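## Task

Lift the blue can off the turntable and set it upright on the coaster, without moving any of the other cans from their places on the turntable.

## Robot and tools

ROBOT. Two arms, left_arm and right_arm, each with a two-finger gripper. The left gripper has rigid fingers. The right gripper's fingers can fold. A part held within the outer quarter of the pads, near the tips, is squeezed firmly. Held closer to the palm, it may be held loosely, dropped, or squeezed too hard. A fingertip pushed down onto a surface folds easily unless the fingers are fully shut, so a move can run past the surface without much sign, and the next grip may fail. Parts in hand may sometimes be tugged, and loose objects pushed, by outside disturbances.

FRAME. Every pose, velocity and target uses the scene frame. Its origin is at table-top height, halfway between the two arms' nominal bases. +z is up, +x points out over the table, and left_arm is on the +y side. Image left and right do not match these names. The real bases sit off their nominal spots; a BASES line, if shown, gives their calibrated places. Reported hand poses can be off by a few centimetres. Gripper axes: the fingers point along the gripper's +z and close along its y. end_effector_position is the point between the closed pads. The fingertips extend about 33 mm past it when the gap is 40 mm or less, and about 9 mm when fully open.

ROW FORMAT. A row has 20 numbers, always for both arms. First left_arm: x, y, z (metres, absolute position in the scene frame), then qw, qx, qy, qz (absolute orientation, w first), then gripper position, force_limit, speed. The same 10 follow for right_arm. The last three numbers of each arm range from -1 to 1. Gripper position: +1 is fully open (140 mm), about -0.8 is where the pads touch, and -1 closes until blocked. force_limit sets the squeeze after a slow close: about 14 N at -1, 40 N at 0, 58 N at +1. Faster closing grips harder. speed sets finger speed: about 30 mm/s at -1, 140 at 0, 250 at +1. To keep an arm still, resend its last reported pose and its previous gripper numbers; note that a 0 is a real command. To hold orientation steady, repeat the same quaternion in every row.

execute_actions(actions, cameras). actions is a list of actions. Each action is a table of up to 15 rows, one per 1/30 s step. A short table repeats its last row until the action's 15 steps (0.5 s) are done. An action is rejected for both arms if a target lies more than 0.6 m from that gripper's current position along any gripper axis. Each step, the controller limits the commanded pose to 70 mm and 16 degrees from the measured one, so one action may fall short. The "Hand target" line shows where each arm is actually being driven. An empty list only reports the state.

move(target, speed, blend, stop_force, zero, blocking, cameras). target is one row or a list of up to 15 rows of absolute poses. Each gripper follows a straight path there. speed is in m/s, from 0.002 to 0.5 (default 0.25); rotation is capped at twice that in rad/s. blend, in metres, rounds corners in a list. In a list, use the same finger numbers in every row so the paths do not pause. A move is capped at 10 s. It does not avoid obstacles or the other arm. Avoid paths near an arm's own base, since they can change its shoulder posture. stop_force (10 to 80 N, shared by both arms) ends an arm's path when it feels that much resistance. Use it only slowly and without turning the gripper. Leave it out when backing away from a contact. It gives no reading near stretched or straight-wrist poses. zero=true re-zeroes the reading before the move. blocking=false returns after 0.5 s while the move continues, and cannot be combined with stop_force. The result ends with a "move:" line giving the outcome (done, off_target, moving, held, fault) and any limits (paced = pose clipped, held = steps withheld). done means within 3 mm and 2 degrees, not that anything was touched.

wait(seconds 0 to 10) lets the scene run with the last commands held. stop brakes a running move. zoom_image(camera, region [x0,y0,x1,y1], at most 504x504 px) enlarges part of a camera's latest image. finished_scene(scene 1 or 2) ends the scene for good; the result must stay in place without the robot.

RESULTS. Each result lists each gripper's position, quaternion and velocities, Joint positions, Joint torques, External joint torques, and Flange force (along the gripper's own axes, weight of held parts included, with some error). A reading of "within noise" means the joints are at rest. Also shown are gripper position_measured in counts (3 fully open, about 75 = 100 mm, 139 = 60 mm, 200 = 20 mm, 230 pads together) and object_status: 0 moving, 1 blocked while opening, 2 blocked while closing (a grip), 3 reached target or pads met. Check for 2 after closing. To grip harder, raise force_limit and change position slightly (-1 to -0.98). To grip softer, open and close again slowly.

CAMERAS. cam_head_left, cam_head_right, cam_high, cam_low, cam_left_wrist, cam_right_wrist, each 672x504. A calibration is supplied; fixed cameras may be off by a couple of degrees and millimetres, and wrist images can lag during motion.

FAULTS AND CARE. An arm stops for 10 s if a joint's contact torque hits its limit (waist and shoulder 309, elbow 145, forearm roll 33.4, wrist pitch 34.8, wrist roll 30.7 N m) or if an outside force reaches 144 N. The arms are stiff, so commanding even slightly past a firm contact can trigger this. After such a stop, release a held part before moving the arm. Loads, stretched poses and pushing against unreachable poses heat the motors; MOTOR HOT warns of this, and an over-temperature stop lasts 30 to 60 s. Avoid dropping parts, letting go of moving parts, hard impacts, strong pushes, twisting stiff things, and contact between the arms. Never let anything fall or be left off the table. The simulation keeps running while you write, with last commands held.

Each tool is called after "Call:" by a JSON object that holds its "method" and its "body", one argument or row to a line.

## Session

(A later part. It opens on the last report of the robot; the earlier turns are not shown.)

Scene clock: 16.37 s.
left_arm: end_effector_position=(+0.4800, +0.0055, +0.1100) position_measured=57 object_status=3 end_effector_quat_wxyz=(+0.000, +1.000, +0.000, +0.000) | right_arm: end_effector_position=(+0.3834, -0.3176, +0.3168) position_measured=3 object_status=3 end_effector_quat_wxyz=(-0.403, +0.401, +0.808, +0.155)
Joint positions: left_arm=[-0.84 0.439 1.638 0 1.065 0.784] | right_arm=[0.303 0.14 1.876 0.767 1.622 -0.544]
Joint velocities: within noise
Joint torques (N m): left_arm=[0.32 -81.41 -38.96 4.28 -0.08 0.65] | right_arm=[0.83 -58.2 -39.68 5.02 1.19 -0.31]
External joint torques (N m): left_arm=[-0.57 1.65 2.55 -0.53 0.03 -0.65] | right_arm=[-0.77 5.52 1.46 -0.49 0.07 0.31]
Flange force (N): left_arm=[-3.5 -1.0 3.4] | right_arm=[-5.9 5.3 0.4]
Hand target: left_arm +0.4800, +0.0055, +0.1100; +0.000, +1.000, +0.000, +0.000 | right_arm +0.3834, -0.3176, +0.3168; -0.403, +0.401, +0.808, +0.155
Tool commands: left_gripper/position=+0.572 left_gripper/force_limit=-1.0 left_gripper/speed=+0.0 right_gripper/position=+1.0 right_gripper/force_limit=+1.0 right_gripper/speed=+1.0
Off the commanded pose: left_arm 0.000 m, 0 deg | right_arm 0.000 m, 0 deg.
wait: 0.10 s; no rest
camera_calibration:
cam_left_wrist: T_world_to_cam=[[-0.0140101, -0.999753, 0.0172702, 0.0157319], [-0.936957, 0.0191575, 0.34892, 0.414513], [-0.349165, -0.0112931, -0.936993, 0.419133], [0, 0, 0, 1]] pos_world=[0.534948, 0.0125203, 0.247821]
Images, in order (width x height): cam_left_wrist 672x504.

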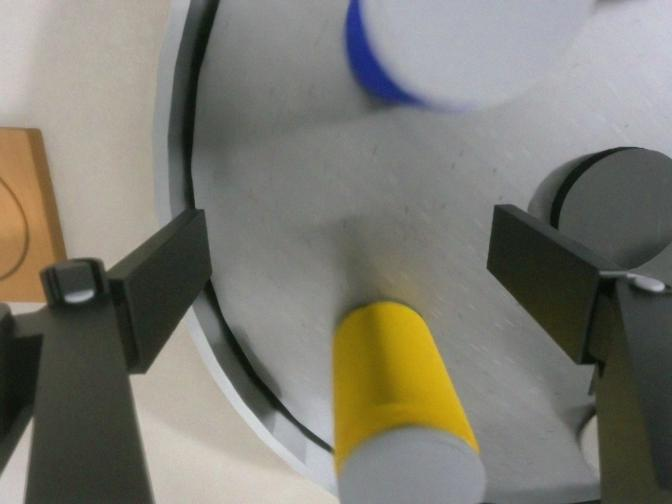

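Call:
{"method": "wait", "body": {
  "seconds": 4.3,
  "cameras": ["cam_left_wrist"]
}}

Scene clock: 21.20 s.
left_arm: end_effector_position=(+0.4800, +0.0055, +0.1100) position_measured=57 object_status=3 end_effector_quat_wxyz=(+0.000, +1.000, +0.000, +0.000) | right_arm: end_effector_position=(+0.3834, -0.3176, +0.3168) position_measured=3 object_status=3 end_effector_quat_wxyz=(-0.403, +0.401, +0.808, +0.155)
Joint positions: left_arm=[-0.84 0.439 1.638 0 1.065 0.784] | right_arm=[0.303 0.14 1.876 0.767 1.622 -0.544]
Joint velocities: within noise
Joint torques (N m): left_arm=[0.29 -81.49 -38.91 4.3 -0.09 0.62] | right_arm=[1.06 -58.1 -39.31 4.99 1.2 -0.3]
External joint torques (N m): left_arm=[0.13 0.94 2.38 -0.52 0.05 -0.62] | right_arm=[-1.11 5.51 1.19 -0.47 0.06 0.3]
Flange force (N): left_arm=[-3.3 -2.1 2.7] | right_arm=[-6.1 5.5 -0.3]
Hand target: left_arm +0.4800, +0.0055, +0.1100; +0.000, +1.000, +0.000, +0.000 | right_arm +0.3834, -0.3176, +0.3168; -0.403, +0.401, +0.808, +0.155
Tool commands: left_gripper/position=+0.572 left_gripper/force_limit=-1.0 left_gripper/speed=+0.0 right_gripper/position=+1.0 right_gripper/force_limit=+1.0 right_gripper/speed=+1.0
Off the commanded pose: left_arm 0.000 m, 0 deg | right_arm 0.000 m, 0 deg.
wait: 4.30 s; at rest from the start
camera_calibration:
cam_left_wrist: T_world_to_cam=[[-0.0140105, -0.999753, 0.0172701, 0.0157323], [-0.936957, 0.0191579, 0.34892, 0.414513], [-0.349165, -0.0112928, -0.936993, 0.419133], [0, 0, 0, 1]] pos_world=[0.534948, 0.0125204, 0.247821]
Images, in order (width x height): cam_left_wrist 672x504.

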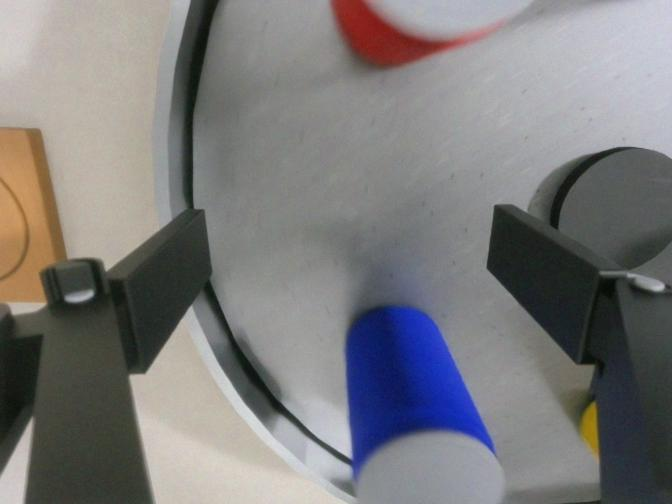

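Call:
{"method": "wait", "body": {
  "seconds": 0.3,
  "cameras": ["cam_left_wrist"]
}}

Call:
{"method": "wait", "body": {
  "seconds": 0.1,
  "cameras": ["cam_left_wrist"]
}}

Call:
{"method": "wait", "body": {
  "seconds": 0.1,
  "cameras": ["cam_left_wrist"]
}}

Call:
{"method": "wait", "body": {
  "seconds": 0.1,
  "cameras": ["cam_left_wrist"]
}}

Call:
{"method": "wait", "body": {
  "seconds": 0.1,
  "cameras": ["cam_left_wrist"]
}}

Call:
{"method": "wait", "body": {
  "seconds": 0.1,
  "cameras": ["cam_left_wrist"]
}}

Scene clock: 21.67 s.
left_arm: end_effector_position=(+0.4800, +0.0055, +0.1100) position_measured=57 object_status=3 end_effector_quat_wxyz=(+0.000, +1.000, +0.000, +0.000) | right_arm: end_effector_position=(+0.3834, -0.3176, +0.3168) position_measured=3 object_status=3 end_effector_quat_wxyz=(-0.403, +0.401, +0.808, +0.155)
Joint positions: left_arm=[-0.84 0.439 1.638 0 1.065 0.784] | right_arm=[0.303 0.14 1.876 0.767 1.622 -0.544]
Joint velocities: within noise
Joint torques (N m): left_arm=[0.22 -81.29 -38.95 4.3 -0.14 0.62] | right_arm=[0.68 -58.2 -39.4 4.96 1.17 -0.3]
External joint torques (N m): left_arm=[-0.73 0.97 2.43 -0.54 0.1 -0.62] | right_arm=[-0.86 5.71 1.35 -0.46 0.09 0.29]
Flange force (N): left_arm=[-4.1 -1.3 2.6] | right_arm=[-6.1 5.7 0.2]
Hand target: left_arm +0.4800, +0.0055, +0.1100; +0.000, +1.000, +0.000, +0.000 | right_arm +0.3834, -0.3176, +0.3168; -0.403, +0.401, +0.808, +0.155
Tool commands: left_gripper/position=+0.572 left_gripper/force_limit=-1.0 left_gripper/speed=+0.0 right_gripper/position=+1.0 right_gripper/force_limit=+1.0 right_gripper/speed=+1.0
Off the commanded pose: left_arm 0.000 m, 0 deg | right_arm 0.000 m, 0 deg.
wait: 0.30 s; at rest from the start
camera_calibration:
cam_left_wrist: T_world_to_cam=[[-0.0140105, -0.999753, 0.0172681, 0.0157331], [-0.936956, 0.0191571, 0.348922, 0.414512], [-0.349167, -0.0112908, -0.936993, 0.419133], [0, 0, 0, 1]] pos_world=[0.534947, 0.0125207, 0.247821]
Images, in order (width x height): cam_left_wrist 672x504.

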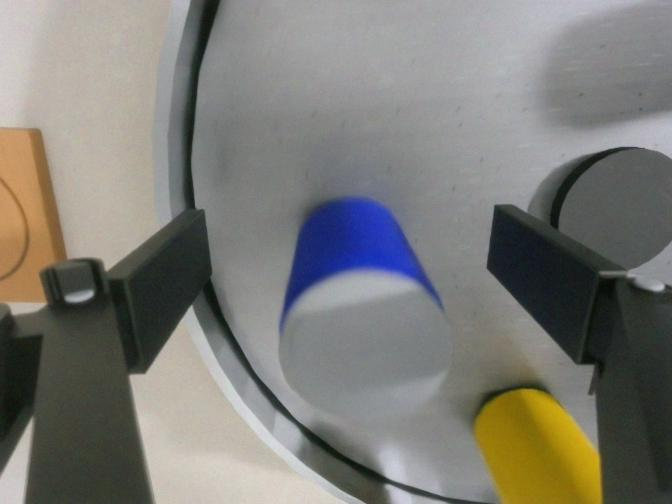

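Scene clock: 21.77 s.
left_arm: end_effector_position=(+0.4800, +0.0055, +0.1100) position_measured=57 object_status=3 end_effector_quat_wxyz=(+0.000, +1.000, +0.000, +0.000) | right_arm: end_effector_position=(+0.3834, -0.3176, +0.3168) position_measured=3 object_status=3 end_effector_quat_wxyz=(-0.403, +0.401, +0.808, +0.155)
Joint positions: left_arm=[-0.84 0.439 1.638 0 1.065 0.784] | right_arm=[0.303 0.14 1.876 0.767 1.622 -0.544]
Joint velocities: within noise
Joint torques (N m): left_arm=[-0.06 -81.14 -38.94 4.33 -0.08 0.63] | right_arm=[0.7 -58.01 -39.38 5.03 1.21 -0.29]
External joint torques (N m): left_arm=[0.06 1.03 2.53 -0.57 0.04 -0.63] | right_arm=[-0.62 5.29 1.15 -0.51 0.06 0.29]
Flange force (N): left_arm=[-3.5 -2.2 2.9] | right_arm=[-5.4 5.6 0.2]
Hand target: left_arm +0.4800, +0.0055, +0.1100; +0.000, +1.000, +0.000, +0.000 | right_arm +0.3834, -0.3176, +0.3168; -0.403, +0.401, +0.808, +0.155
Tool commands: left_gripper/position=+0.572 left_gripper/force_limit=-1.0 left_gripper/speed=+0.0 right_gripper/position=+1.0 right_gripper/force_limit=+1.0 right_gripper/speed=+1.0
Off the commanded pose: left_arm 0.000 m, 0 deg | right_arm 0.000 m, 0 deg.
wait: 0.10 s; no rest
camera_calibration:
cam_left_wrist: T_world_to_cam=[[-0.0140102, -0.999753, 0.0172677, 0.0157332], [-0.936956, 0.0191567, 0.348923, 0.414512], [-0.349167, -0.0112906, -0.936992, 0.419134], [0, 0, 0, 1]] pos_world=[0.534947, 0.0125209, 0.247821]
Images, in order (width x height): cam_left_wrist 672x504.

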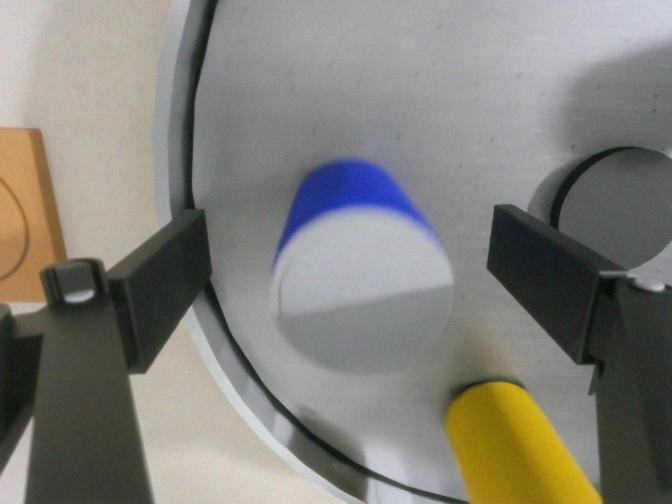

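Scene clock: 21.87 s.
left_arm: end_effector_position=(+0.4800, +0.0055, +0.1100) position_measured=57 object_status=3 end_effector_quat_wxyz=(+0.000, +1.000, +0.000, +0.000) | right_arm: end_effector_position=(+0.3834, -0.3176, +0.3168) position_measured=3 object_status=3 end_effector_quat_wxyz=(-0.403, +0.401, +0.808, +0.155)
Joint positions: left_arm=[-0.84 0.439 1.638 0 1.065 0.784] | right_arm=[0.303 0.14 1.876 0.767 1.622 -0.544]
Joint velocities: within noise
Joint torques (N m): left_arm=[0.48 -81.39 -38.79 4.3 -0.13 0.66] | right_arm=[0.69 -58.26 -39.51 4.95 1.19 -0.35]
External joint torques (N m): left_arm=[-0.6 1.46 2.41 -0.54 0.09 -0.66] | right_arm=[-0.52 5.55 1.33 -0.43 0.08 0.35]
Flange force (N): left_arm=[-3.5 -0.9 3.0] | right_arm=[-5.5 5.8 0.6]
Hand target: left_arm +0.4800, +0.0055, +0.1100; +0.000, +1.000, +0.000, +0.000 | right_arm +0.3834, -0.3176, +0.3168; -0.403, +0.401, +0.808, +0.155
Tool commands: left_gripper/position=+0.572 left_gripper/force_limit=-1.0 left_gripper/speed=+0.0 right_gripper/position=+1.0 right_gripper/force_limit=+1.0 right_gripper/speed=+1.0
Off the commanded pose: left_arm 0.000 m, 0 deg | right_arm 0.000 m, 0 deg.
wait: 0.10 s; no rest
camera_calibration:
cam_left_wrist: T_world_to_cam=[[-0.0140102, -0.999753, 0.0172676, 0.0157332], [-0.936956, 0.0191568, 0.348923, 0.414512], [-0.349167, -0.0112905, -0.936992, 0.419134], [0, 0, 0, 1]] pos_world=[0.534947, 0.0125208, 0.247821]
Images, in order (width x height): cam_left_wrist 672x504.

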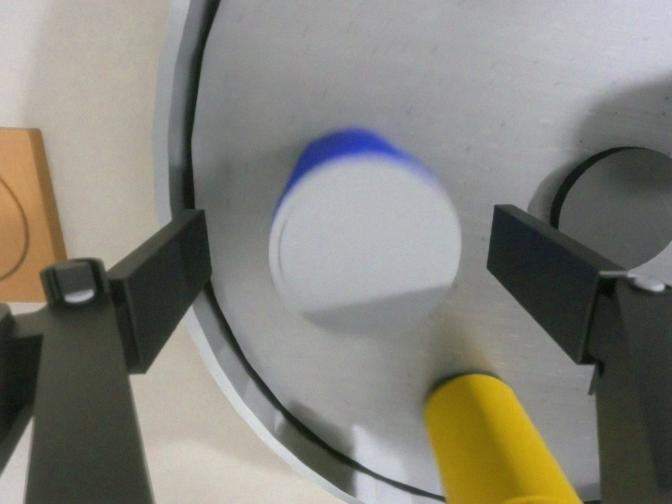

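Scene clock: 21.97 s.
left_arm: end_effector_position=(+0.4800, +0.0055, +0.1100) position_measured=57 object_status=3 end_effector_quat_wxyz=(+0.000, +1.000, +0.000, +0.000) | right_arm: end_effector_position=(+0.3834, -0.3176, +0.3168) position_measured=3 object_status=3 end_effector_quat_wxyz=(-0.403, +0.401, +0.808, +0.155)
Joint positions: left_arm=[-0.84 0.439 1.638 0 1.065 0.784] | right_arm=[0.303 0.14 1.876 0.767 1.622 -0.544]
Joint velocities: within noise
Joint torques (N m): left_arm=[0.2 -81.51 -39.04 4.3 -0.14 0.65] | right_arm=[1.21 -57.9 -39.32 4.98 1.13 -0.31]
External joint torques (N m): left_arm=[-0.34 1.69 2.65 -0.54 0.09 -0.65] | right_arm=[-1.17 5.4 1.33 -0.48 0.13 0.3]
Flange force (N): left_arm=[-3.4 -1.3 3.4] | right_arm=[-6.1 5.0 -0.3]
Hand target: left_arm +0.4800, +0.0055, +0.1100; +0.000, +1.000, +0.000, +0.000 | right_arm +0.3834, -0.3176, +0.3168; -0.403, +0.401, +0.808, +0.155
Tool commands: left_gripper/position=+0.572 left_gripper/force_limit=-1.0 left_gripper/speed=+0.0 right_gripper/position=+1.0 right_gripper/force_limit=+1.0 right_gripper/speed=+1.0
Off the commanded pose: left_arm 0.000 m, 0 deg | right_arm 0.000 m, 0 deg.
wait: 0.10 s; no rest
camera_calibration:
cam_left_wrist: T_world_to_cam=[[-0.0140103, -0.999753, 0.0172673, 0.0157334], [-0.936956, 0.0191568, 0.348923, 0.414512], [-0.349167, -0.0112902, -0.936992, 0.419134], [0, 0, 0, 1]] pos_world=[0.534947, 0.0125209, 0.247821]
Images, in order (width x height): cam_left_wrist 672x504.

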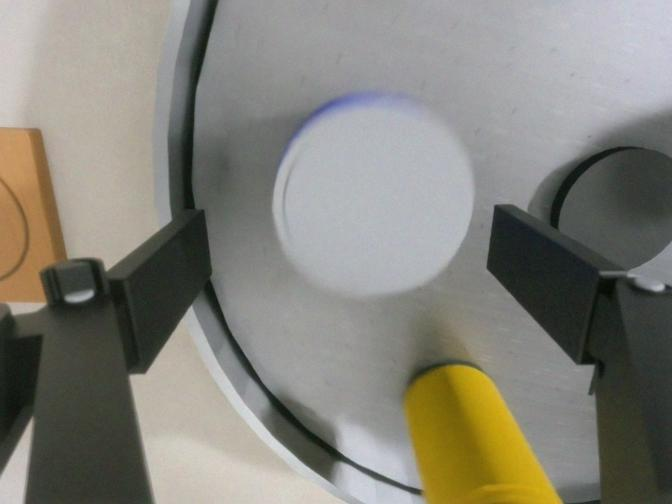

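Scene clock: 22.07 s.
left_arm: end_effector_position=(+0.4800, +0.0055, +0.1100) position_measured=57 object_status=3 end_effector_quat_wxyz=(+0.000, +1.000, +0.000, +0.000) | right_arm: end_effector_position=(+0.3834, -0.3176, +0.3168) position_measured=3 object_status=3 end_effector_quat_wxyz=(-0.403, +0.401, +0.808, +0.155)
Joint positions: left_arm=[-0.84 0.439 1.638 0 1.065 0.784] | right_arm=[0.303 0.14 1.876 0.767 1.622 -0.544]
Joint velocities: within noise
Joint torques (N m): left_arm=[0.24 -81.43 -38.84 4.3 -0.13 0.67] | right_arm=[1.16 -57.99 -39.62 4.97 1.16 -0.32]
External joint torques (N m): left_arm=[-0.03 1.29 2.44 -0.53 0.09 -0.67] | right_arm=[-1.07 5.35 1.42 -0.44 0.11 0.31]
Flange force (N): left_arm=[-3.2 -1.7 2.9] | right_arm=[-6.0 4.9 0.0]
Hand target: left_arm +0.4800, +0.0055, +0.1100; +0.000, +1.000, +0.000, +0.000 | right_arm +0.3834, -0.3176, +0.3168; -0.403, +0.401, +0.808, +0.155
Tool commands: left_gripper/position=+0.572 left_gripper/force_limit=-1.0 left_gripper/speed=+0.0 right_gripper/position=+1.0 right_gripper/force_limit=+1.0 right_gripper/speed=+1.0
Off the commanded pose: left_arm 0.000 m, 0 deg | right_arm 0.000 m, 0 deg.
wait: 0.10 s; no rest
camera_calibration:
cam_left_wrist: T_world_to_cam=[[-0.0140103, -0.999753, 0.0172674, 0.0157333], [-0.936956, 0.0191568, 0.348923, 0.414512], [-0.349167, -0.0112902, -0.936992, 0.419134], [0, 0, 0, 1]] pos_world=[0.534947, 0.0125209, 0.247821]
Images, in order (width x height): cam_left_wrist 672x504.

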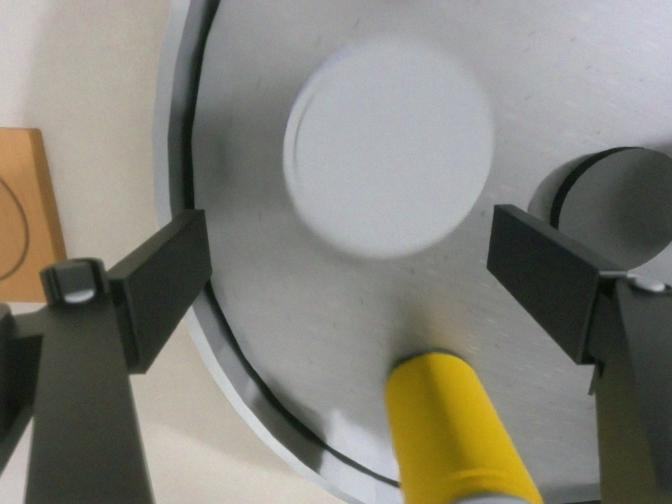

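Scene clock: 22.17 s.
left_arm: end_effector_position=(+0.4800, +0.0055, +0.1100) position_measured=57 object_status=3 end_effector_quat_wxyz=(+0.000, +1.000, +0.000, +0.000) | right_arm: end_effector_position=(+0.3834, -0.3176, +0.3168) position_measured=3 object_status=3 end_effector_quat_wxyz=(-0.403, +0.401, +0.808, +0.155)
Joint positions: left_arm=[-0.84 0.439 1.638 0 1.065 0.784] | right_arm=[0.303 0.14 1.876 0.767 1.622 -0.544]
Joint velocities: within noise
Joint torques (N m): left_arm=[0.52 -81.37 -38.89 4.33 -0.15 0.64] | right_arm=[1.06 -58.24 -39.54 4.96 1.15 -0.31]
External joint torques (N m): left_arm=[-0.67 0.93 2.28 -0.55 0.1 -0.64] | right_arm=[-1.27 5.63 1.3 -0.42 0.11 0.3]
Flange force (N): left_arm=[-3.9 -1.2 2.5] | right_arm=[-6.3 5.4 -0.4]
Hand target: left_arm +0.4800, +0.0055, +0.1100; +0.000, +1.000, +0.000, +0.000 | right_arm +0.3834, -0.3176, +0.3168; -0.403, +0.401, +0.808, +0.155
Tool commands: left_gripper/position=+0.572 left_gripper/force_limit=-1.0 left_gripper/speed=+0.0 right_gripper/position=+1.0 right_gripper/force_limit=+1.0 right_gripper/speed=+1.0
Off the commanded pose: left_arm 0.000 m, 0 deg | right_arm 0.000 m, 0 deg.
wait: 0.10 s; no rest
camera_calibration:
cam_left_wrist: T_world_to_cam=[[-0.0140103, -0.999753, 0.0172671, 0.0157335], [-0.936956, 0.0191566, 0.348923, 0.414512], [-0.349167, -0.01129, -0.936992, 0.419134], [0, 0, 0, 1]] pos_world=[0.534947, 0.012521, 0.247821]
Images, in order (width x height): cam_left_wrist 672x504.

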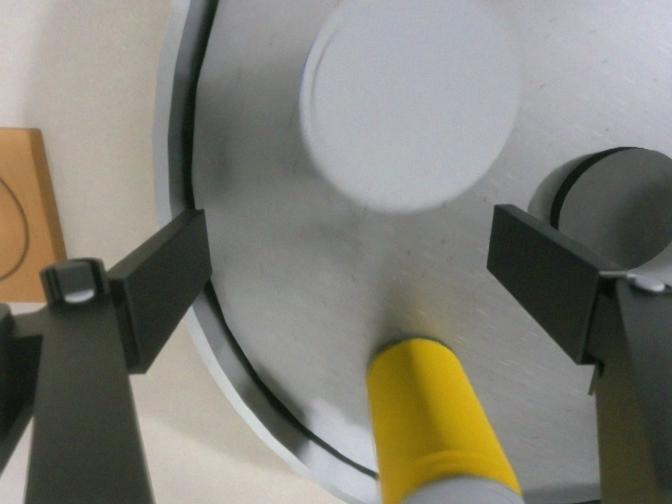

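Call:
{"method": "wait", "body": {
  "seconds": 0.1,
  "cameras": ["cam_left_wrist"]
}}

Scene clock: 22.83 s.
left_arm: end_effector_position=(+0.4800, +0.0055, +0.1100) position_measured=57 object_status=3 end_effector_quat_wxyz=(+0.000, +1.000, +0.000, +0.000) | right_arm: end_effector_position=(+0.3834, -0.3176, +0.3168) position_measured=3 object_status=3 end_effector_quat_wxyz=(-0.403, +0.401, +0.808, +0.155)
Joint positions: left_arm=[-0.84 0.439 1.638 0 1.065 0.784] | right_arm=[0.303 0.14 1.876 0.767 1.622 -0.544]
Joint velocities: within noise
Joint torques (N m): left_arm=[0.52 -81.27 -38.95 4.27 -0.07 0.64] | right_arm=[0.78 -57.85 -39.42 4.99 1.21 -0.3]
External joint torques (N m): left_arm=[-0.58 1.38 2.62 -0.51 0.03 -0.64] | right_arm=[-0.78 5.15 1.19 -0.46 0.05 0.29]
Flange force (N): left_arm=[-3.9 -1.4 3.2] | right_arm=[-5.4 5.2 0.1]
Hand target: left_arm +0.4800, +0.0055, +0.1100; +0.000, +1.000, +0.000, +0.000 | right_arm +0.3834, -0.3176, +0.3168; -0.403, +0.401, +0.808, +0.155
Tool commands: left_gripper/position=+0.572 left_gripper/force_limit=-1.0 left_gripper/speed=+0.0 right_gripper/position=+1.0 right_gripper/force_limit=+1.0 right_gripper/speed=+1.0
Off the commanded pose: left_arm 0.000 m, 0 deg | right_arm 0.000 m, 0 deg.
wait: 0.10 s; at rest from the start
camera_calibration:
cam_left_wrist: T_world_to_cam=[[-0.0140101, -0.999753, 0.0172673, 0.0157333], [-0.936956, 0.0191565, 0.348923, 0.414512], [-0.349167, -0.0112903, -0.936992, 0.419134], [0, 0, 0, 1]] pos_world=[0.534947, 0.0125209, 0.247821]
Images, in order (width x height): cam_left_wrist 672x504.

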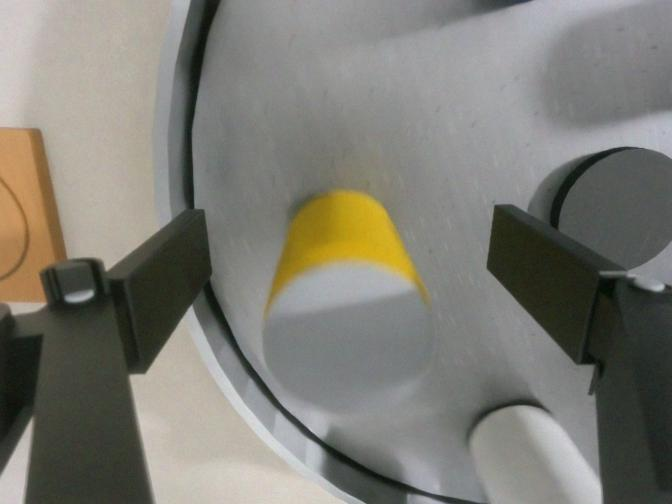

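Call:
{"method": "wait", "body": {
  "seconds": 3.2,
  "cameras": []
}}

Scene clock: 26.43 s.
left_arm: end_effector_position=(+0.4800, +0.0055, +0.1100) position_measured=57 object_status=3 end_effector_quat_wxyz=(+0.000, +1.000, +0.000, +0.000) | right_arm: end_effector_position=(+0.3834, -0.3176, +0.3168) position_measured=3 object_status=3 end_effector_quat_wxyz=(-0.403, +0.401, +0.808, +0.155)
Joint positions: left_arm=[-0.84 0.439 1.638 0 1.065 0.784] | right_arm=[0.303 0.14 1.876 0.767 1.622 -0.544]
Joint velocities: within noise
Joint torques (N m): left_arm=[0.29 -81.19 -38.82 4.27 -0.08 0.63] | right_arm=[0.42 -58.07 -39.51 4.94 1.17 -0.33]
External joint torques (N m): left_arm=[-0.14 1.06 2.42 -0.51 0.04 -0.63] | right_arm=[-0.13 5.29 1.26 -0.42 0.1 0.32]
Flange force (N): left_arm=[-3.5 -1.8 2.8] | right_arm=[-4.9 5.7 0.9]
Hand target: left_arm +0.4800, +0.0055, +0.1100; +0.000, +1.000, +0.000, +0.000 | right_arm +0.3834, -0.3176, +0.3168; -0.403, +0.401, +0.808, +0.155
Tool commands: left_gripper/position=+0.572 left_gripper/force_limit=-1.0 left_gripper/speed=+0.0 right_gripper/position=+1.0 right_gripper/force_limit=+1.0 right_gripper/speed=+1.0
Off the commanded pose: left_arm 0.000 m, 0 deg | right_arm 0.000 m, 0 deg.
wait: 3.20 s; at rest from the start
No camera images: "cameras" was empty.

Call:
{"method": "wait", "body": {
  "seconds": 0.67,
  "cameras": []
}}

Call:
{"method": "move", "body": {
  "target": [
    [0.48,0.0055,0.11,0,1,0,0,-1,-1,-0.2,0.3834,-0.3176,0.3168,-0.403,0.401,0.808,0.155,1,1,1],
    [0.53,0.0055,0.25,0,1,0,0,-1,-1,-0.2,0.3834,-0.3176,0.3168,-0.403,0.401,0.808,0.155,1,1,1]
  ],
  "speed": 0.35,
  "cameras": ["cam_left_wrist","cam_head_left","cam_high"]
}}

Scene clock: 27.23 s.
left_arm: end_effector_position=(+0.4800, +0.0055, +0.1100) position_measured=57 object_status=3 end_effector_quat_wxyz=(+0.000, +1.000, +0.000, +0.000) | right_arm: end_effector_position=(+0.3834, -0.3176, +0.3168) position_measured=3 object_status=3 end_effector_quat_wxyz=(-0.403, +0.401, +0.808, +0.155)
Joint positions: left_arm=[-0.84 0.439 1.638 0 1.065 0.784] | right_arm=[0.303 0.14 1.876 0.767 1.622 -0.544]
Joint velocities: within noise
Joint torques (N m): left_arm=[-0.06 -81.26 -38.72 4.3 -0.13 0.67] | right_arm=[1.05 -58.06 -39.49 4.99 1.19 -0.26]
External joint torques (N m): left_arm=[0.34 0.72 2.18 -0.52 0.09 -0.68] | right_arm=[-0.8 5.22 1.26 -0.46 0.07 0.25]
Flange force (N): left_arm=[-3.0 -2.1 2.2] | right_arm=[-5.6 5.1 0.2]
Hand target: left_arm +0.4800, +0.0055, +0.1100; +0.000, +1.000, +0.000, +0.000 | right_arm +0.3834, -0.3176, +0.3168; -0.403, +0.401, +0.808, +0.155
Tool commands: left_gripper/position=+0.572 left_gripper/force_limit=-1.0 left_gripper/speed=+0.0 right_gripper/position=+1.0 right_gripper/force_limit=+1.0 right_gripper/speed=+1.0
Off the commanded pose: left_arm 0.000 m, 0 deg | right_arm 0.000 m, 0 deg.
wait: 0.70 s; at rest by 0.07 s
No camera images: "cameras" was empty.

Scene clock: 28.90 s.
left_arm: end_effector_position=(+0.5300, +0.0055, +0.2500) position_measured=153 object_status=2 end_effector_quat_wxyz=(+0.000, +1.000, +0.000, +0.000) | right_arm: end_effector_position=(+0.3834, -0.3176, +0.3168) position_measured=3 object_status=3 end_effector_quat_wxyz=(-0.403, +0.401, +0.808, +0.155)
Joint positions: left_arm=[-0.795 0.413 1.408 0 1.321 0.829] | right_arm=[0.303 0.14 1.876 0.767 1.622 -0.544]
Joint velocities: within noise
Joint torques (N m): left_arm=[0.34 -84.08 -43.92 4.66 -0.14 0.64] | right_arm=[0.75 -58.1 -39.6 5 1.15 -0.33]
External joint torques (N m): left_arm=[-0.53 2.68 3.55 -0.5 0.1 -0.64] | right_arm=[-0.9 5.49 1.51 -0.5 0.11 0.32]
Flange force (N): left_arm=[-4.0 -1.4 5.4] | right_arm=[-6.0 5.1 0.3]
Hand target: left_arm +0.5300, +0.0055, +0.2500; +0.000, +1.000, +0.000, +0.000 | right_arm +0.3834, -0.3176, +0.3168; -0.403, +0.401, +0.808, +0.155
Off the commanded pose: left_arm 0.000 m, 0 deg | right_arm 0.000 m, 0 deg.
move: done
camera_calibration:
cam_left_wrist: T_world_to_cam=[[-0.0140309, -0.999753, 0.0172281, 0.0140473], [-0.936954, 0.0191624, 0.348928, 0.412502], [-0.349172, -0.0112461, -0.936991, 0.567738], [0, 0, 0, 1]] pos_world=[0.58493, 0.0125241, 0.38779]
Images, in order (width x height): cam_head_left 672x504, cam_high 672x504, cam_left_wrist 672x504.

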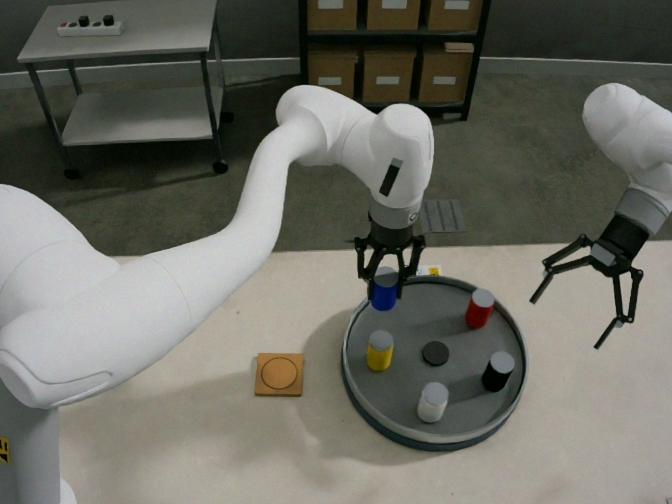

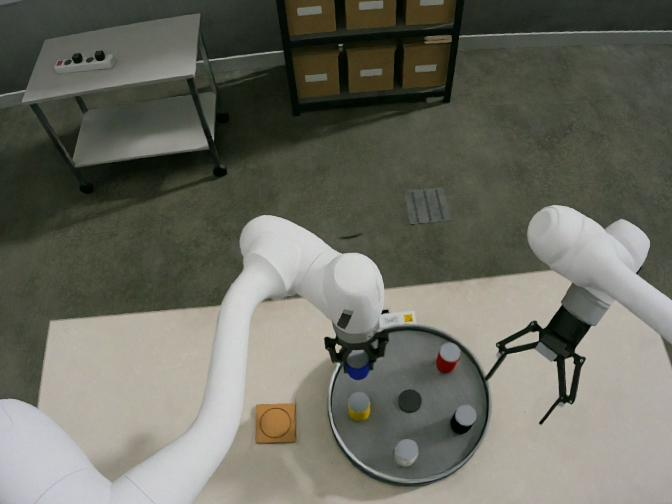

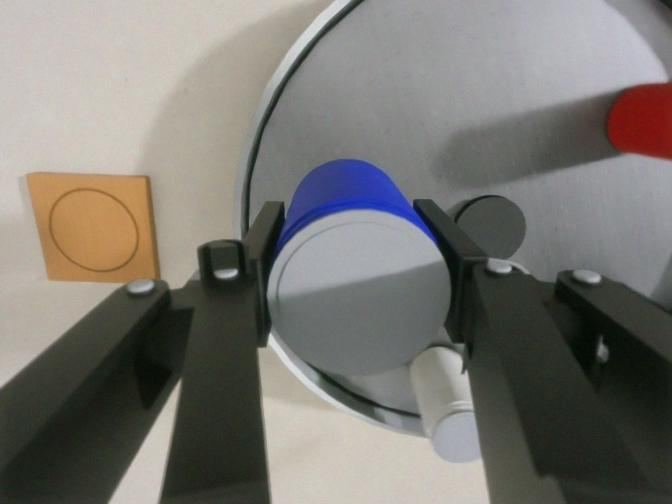

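Call:
{"method": "move", "body": {
  "target": [0.463,0.229,0.15,0,1,0,0,-1,-1,-0.2,0.3834,-0.3176,0.3168,-0.403,0.401,0.808,0.155,1,1,1],
  "speed": 0.22,
  "cameras": ["cam_left_wrist","cam_head_left","cam_high","cam_low"]
}}

Scene clock: 30.90 s.
left_arm: end_effector_position=(+0.4630, +0.2290, +0.1500) position_measured=153 object_status=2 end_effector_quat_wxyz=(+0.000, +1.000, +0.000, +0.000) | right_arm: end_effector_position=(+0.3834, -0.3176, +0.3168) position_measured=3 object_status=3 end_effector_quat_wxyz=(-0.403, +0.401, +0.808, +0.155)
Joint positions: left_arm=[-0.597 0.201 1.89 0 1.051 1.028] | right_arm=[0.303 0.14 1.876 0.767 1.622 -0.544]
Joint velocities: within noise
Joint torques (N m): left_arm=[0.36 -58.08 -39.32 4.24 -0.14 0.59] | right_arm=[0.8 -58.05 -39.35 5.03 1.19 -0.3]
External joint torques (N m): left_arm=[-0.77 1.59 3.11 -0.52 0.09 -0.59] | right_arm=[-0.8 5.4 1.15 -0.5 0.08 0.3]
Flange force (N): left_arm=[-4.1 0.3 4.3] | right_arm=[-5.6 5.6 0.0]
Hand target: left_arm +0.4630, +0.2290, +0.1500; +0.000, +1.000, +0.000, +0.000 | right_arm +0.3834, -0.3176, +0.3168; -0.403, +0.401, +0.808, +0.155
Off the commanded pose: left_arm 0.000 m, 0 deg | right_arm 0.000 m, 0 deg.
move: done
camera_calibration:
cam_left_wrist: T_world_to_cam=[[-0.0140709, -0.999753, 0.0172285, 0.23825], [-0.936966, 0.0191996, 0.348894, 0.380361], [-0.349138, -0.0112332, -0.937004, 0.453188], [0, 0, 0, 1]] pos_world=[0.517962, 0.235979, 0.287829]
Images, in order (width x height): cam_head_left 672x504, cam_high 672x504, cam_low 672x504, cam_left_wrist 672x504.

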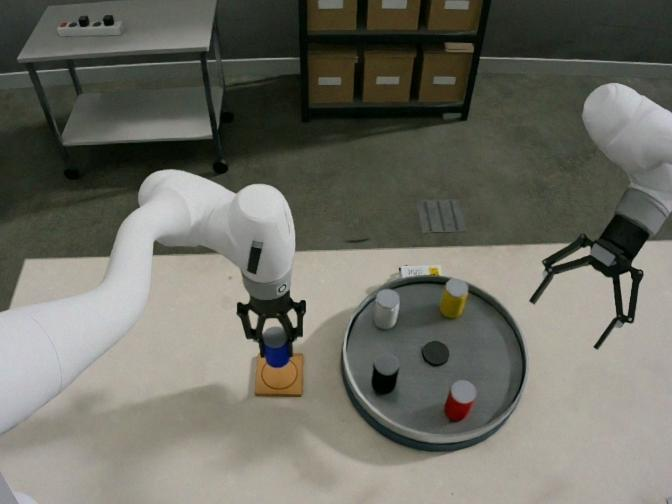

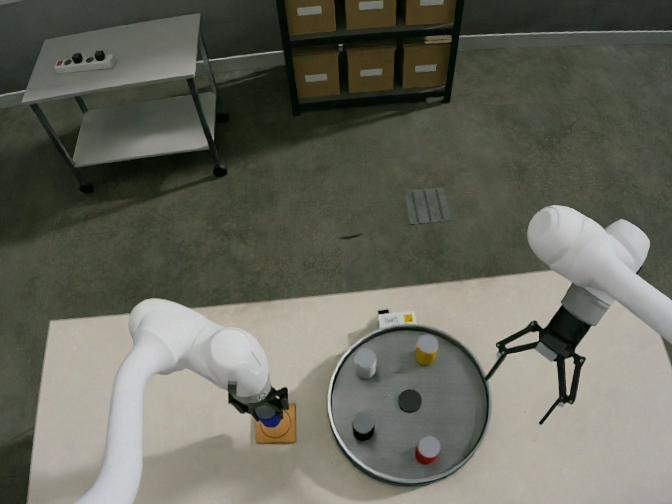

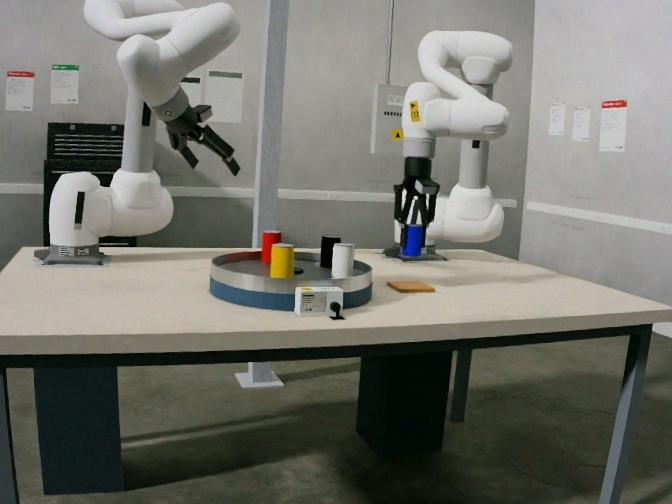

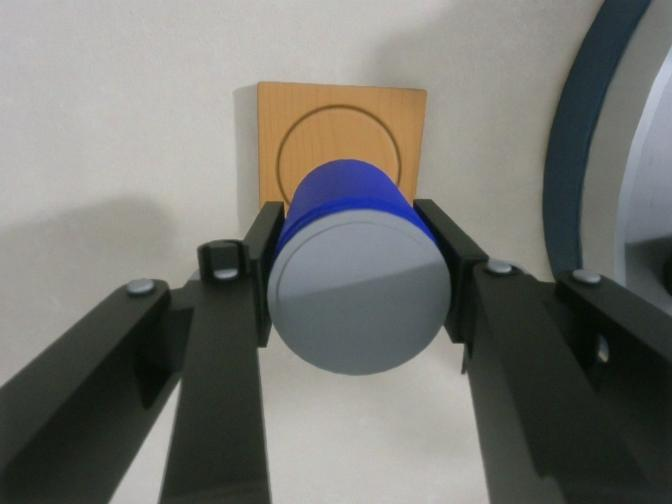

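Call:
{"method": "zoom_image", "body": {
  "camera": "cam_head_left",
  "region": [220, 310, 340, 400]
}}

Call:
{"method": "zoom_image", "body": {
  "camera": "cam_high",
  "region": [220, 370, 340, 460]
}}

Call:
{"method": "zoom_image", "body": {
  "camera": "cam_low",
  "region": [340, 200, 480, 305]
}}

Scaled by 4.200 from the camera's 672x504 image, which has a finer 960x720 frame.

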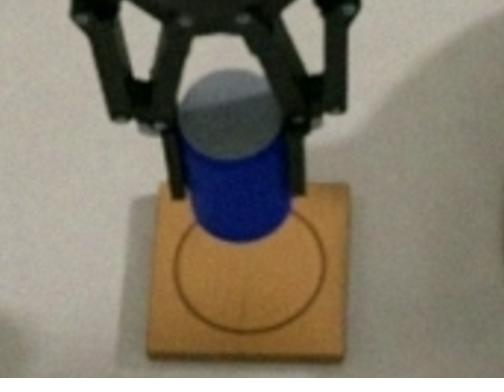

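Scaled by 4.200 from the camera's 672x504 image, which has a finer 960x720 frame.

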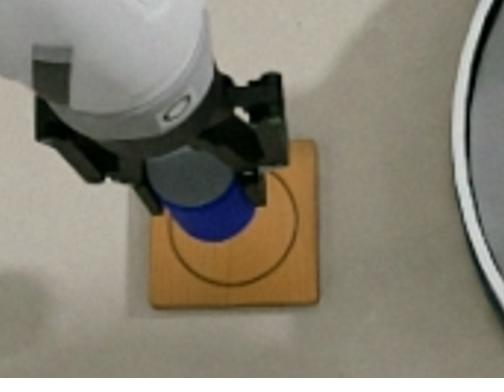

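Scaled by 3.600 from the camera's 672x504 image, which has a finer 960x720 frame.

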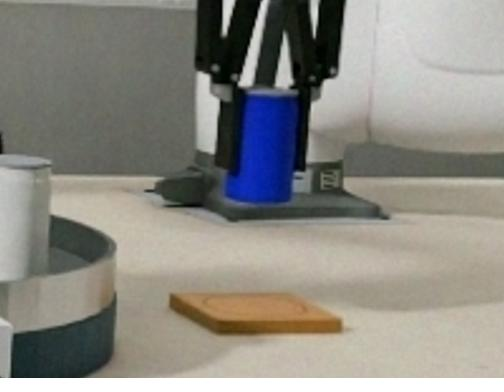

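Call:
{"method": "move", "body": {
  "target": [0.464,0.228,0.08,0,1,0,0,-1,-1,-0.2,0.3834,-0.3176,0.3168,-0.403,0.401,0.808,0.155,1,1,1],
  "speed": 0.12,
  "cameras": ["cam_left_wrist","cam_head_left","cam_high","cam_low"]
}}

Scene clock: 34.37 s.
left_arm: end_effector_position=(+0.4640, +0.2280, +0.0800) position_measured=153 object_status=2 end_effector_quat_wxyz=(+0.000, +1.000, +0.000, +0.000) | right_arm: end_effector_position=(+0.3834, -0.3176, +0.3168) position_measured=3 object_status=3 end_effector_quat_wxyz=(-0.403, +0.401, +0.808, +0.155)
Joint positions: left_arm=[-0.597 0.269 1.951 0 0.922 1.027] | right_arm=[0.303 0.14 1.876 0.767 1.622 -0.544]
Joint velocities: within noise
Joint torques (N m): left_arm=[0.19 -62.31 -36.18 3.98 -0.17 0.64] | right_arm=[1.09 -58.1 -39.53 4.96 1.24 -0.29]
External joint torques (N m): left_arm=[-0.21 1.69 2.88 -0.55 0.12 -0.64] | right_arm=[-1.07 5.45 1.39 -0.44 0.03 0.28]
Flange force (N): left_arm=[-3.4 -0.3 3.9] | right_arm=[-6.1 5.1 0.1]
Hand target: left_arm +0.4640, +0.2280, +0.0800; +0.000, +1.000, +0.000, +0.000 | right_arm +0.3834, -0.3176, +0.3168; -0.403, +0.401, +0.808, +0.155
Off the commanded pose: left_arm 0.000 m, 0 deg | right_arm 0.000 m, 0 deg.
move: done
camera_calibration:
cam_left_wrist: T_world_to_cam=[[-0.0140049, -0.999752, 0.0172915, 0.238466], [-0.93697, 0.0191597, 0.348885, 0.40573], [-0.34913, -0.0113155, -0.937006, 0.387979], [0, 0, 0, 1]] pos_world=[0.518952, 0.235023, 0.217862]
Images, in order (width x height): cam_head_left 672x504, cam_high 672x504, cam_low 672x504, cam_left_wrist 672x504.

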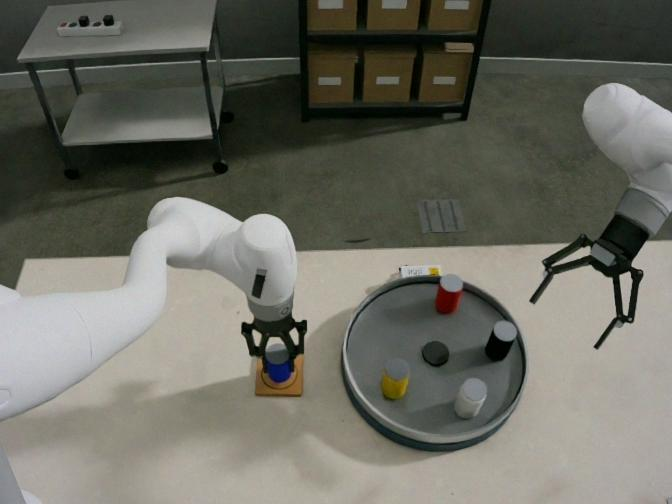

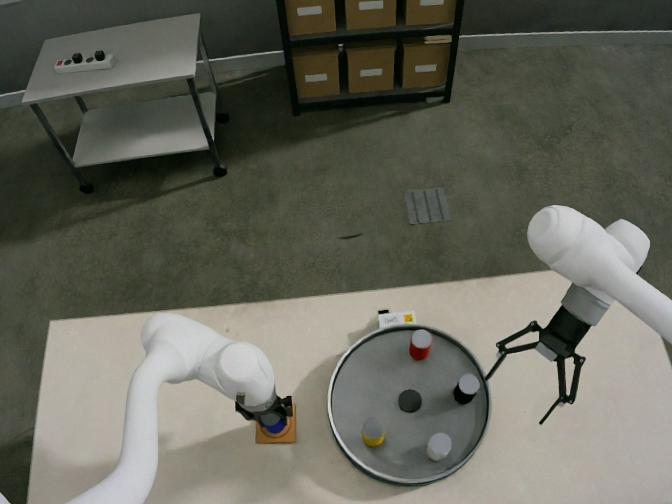

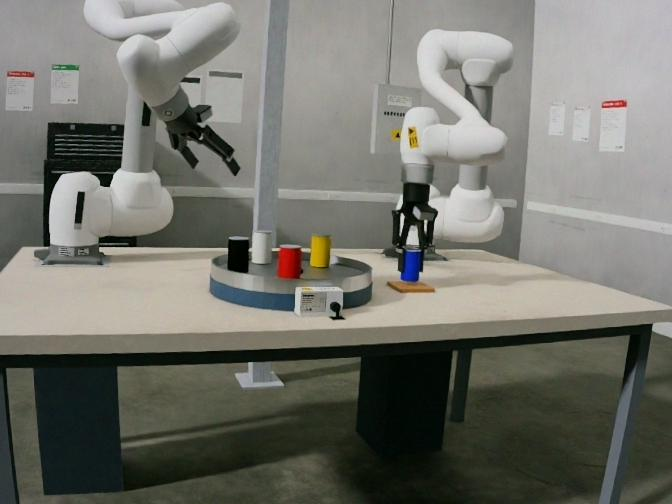

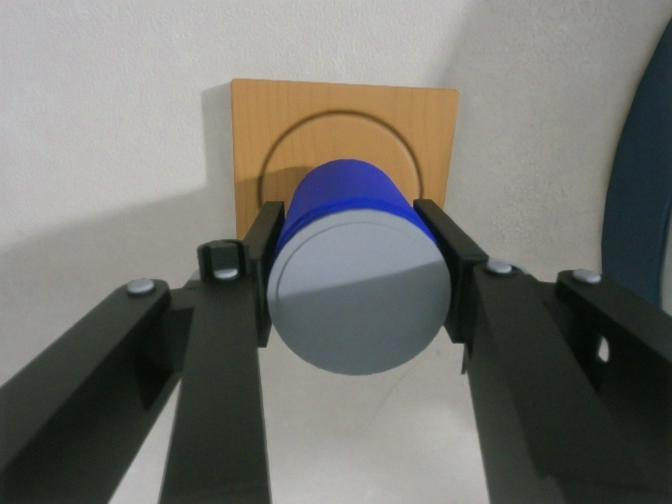

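Call:
{"method": "zoom_image", "body": {
  "camera": "cam_head_left",
  "region": [220, 325, 340, 415]
}}

Call:
{"method": "zoom_image", "body": {
  "camera": "cam_high",
  "region": [220, 370, 340, 460]
}}

Call:
{"method": "zoom_image", "body": {
  "camera": "cam_low",
  "region": [340, 200, 480, 305]
}}

Scaled by 4.200 from the camera's 672x504 image, which has a finer 960x720 frame.

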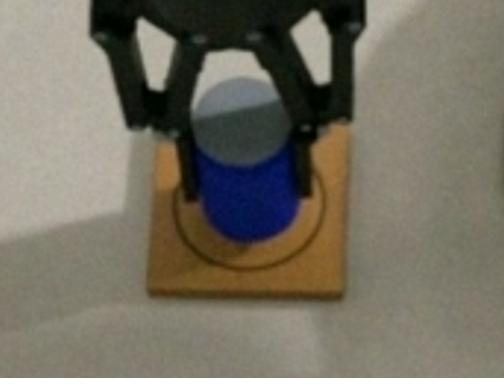

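Scaled by 4.200 from the camera's 672x504 image, which has a finer 960x720 frame.

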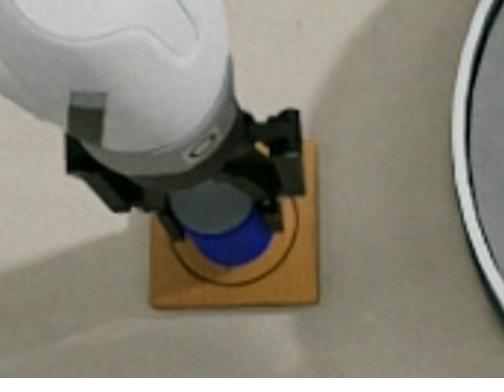

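Scaled by 3.600 from the camera's 672x504 image, which has a finer 960x720 frame.

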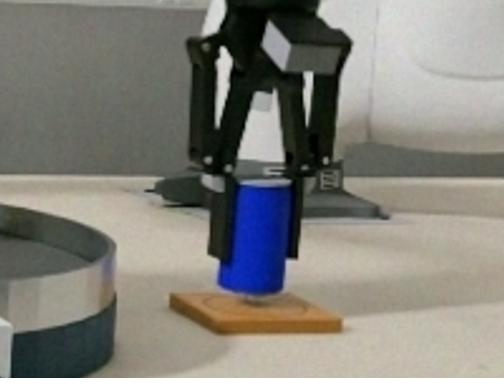

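Call:
{"method": "move", "body": {
  "target": [
    [0.467,0.228,0.076,0,1,0,0,-1,-1,-0.2,0.3834,-0.3176,0.3168,-0.403,0.401,0.808,0.155,1,1,1],
    [0.467,0.228,0.055,0,1,0,0,-1,-1,-0.2,0.3834,-0.3176,0.3168,-0.403,0.401,0.808,0.155,1,1,1]
  ],
  "speed": 0.015,
  "blend": 0.002,
  "stop_force": 12,
  "cameras": ["cam_head_left","cam_high","cam_low"]
}}

Scene clock: 36.43 s.
left_arm: end_effector_position=(+0.4671, +0.2280, +0.0684) position_measured=153 object_status=2 end_effector_quat_wxyz=(+0.000, +1.000, +0.000, +0.000) | right_arm: end_effector_position=(+0.3834, -0.3176, +0.3168) position_measured=3 object_status=3 end_effector_quat_wxyz=(-0.403, +0.401, +0.808, +0.155)
Joint positions: left_arm=[-0.594 0.285 1.955 0 0.902 1.03] | right_arm=[0.303 0.14 1.876 0.767 1.622 -0.544]
Joint velocities: within noise
Joint torques (N m): left_arm=[-0.19 -41.96 -23.93 3.7 -2.34 0.64] | right_arm=[0.79 -57.74 -39.5 4.95 1.18 -0.3]
External joint torques (N m): left_arm=[0.37 -19.7 -8.85 -0.32 2.29 -0.64] | right_arm=[-0.73 5.13 1.44 -0.45 0.08 0.3]
Flange force (N): left_arm=[-8.0 -3.7 -32.3] | right_arm=[-5.5 4.8 0.5]
Hand target: left_arm +0.4671, +0.2280, +0.0684; +0.000, +1.000, +0.000, +0.000 | right_arm +0.3834, -0.3176, +0.3168; -0.403, +0.401, +0.808, +0.155
Off the commanded pose: left_arm 0.013 m, 0 deg | right_arm 0.000 m, 0 deg.
move: contact (left_arm); path passed 1 of 2 targets
Images, in order (width x height): cam_head_left 672x504, cam_high 672x504, cam_low 672x504.

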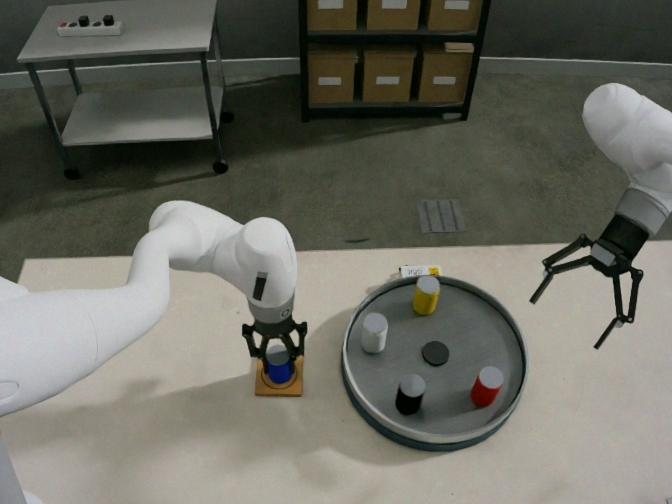

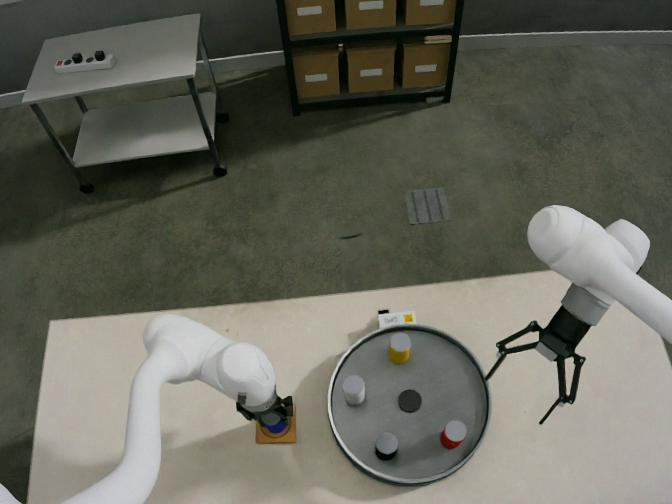

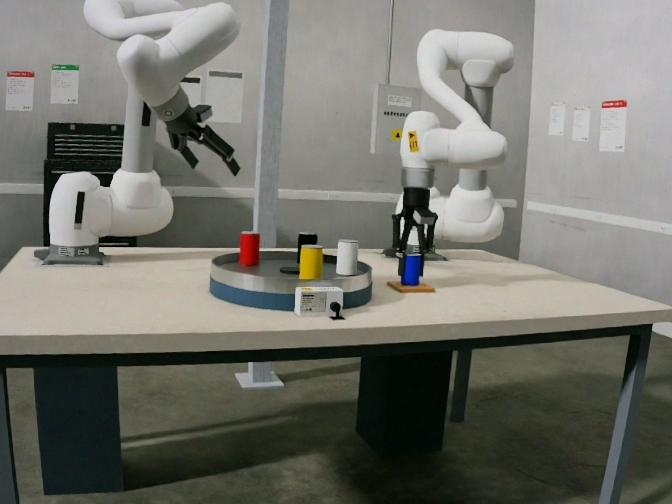

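Call:
{"method": "zoom_image", "body": {
  "camera": "cam_head_left",
  "region": [220, 325, 340, 415]
}}

Call:
{"method": "zoom_image", "body": {
  "camera": "cam_low",
  "region": [340, 200, 480, 305]
}}

Scaled by 4.200 from the camera's 672x504 image, which has a finer 960x720 frame.

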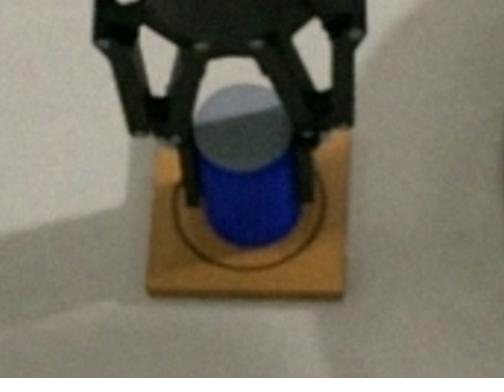

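Scaled by 3.600 from the camera's 672x504 image, which has a finer 960x720 frame.

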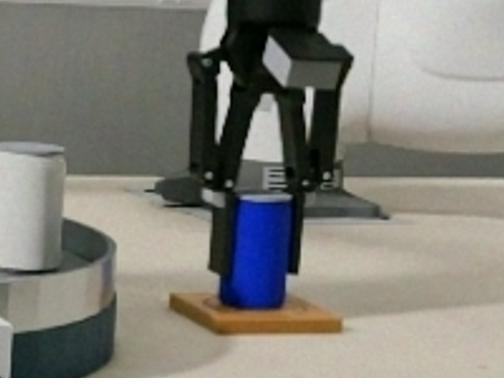

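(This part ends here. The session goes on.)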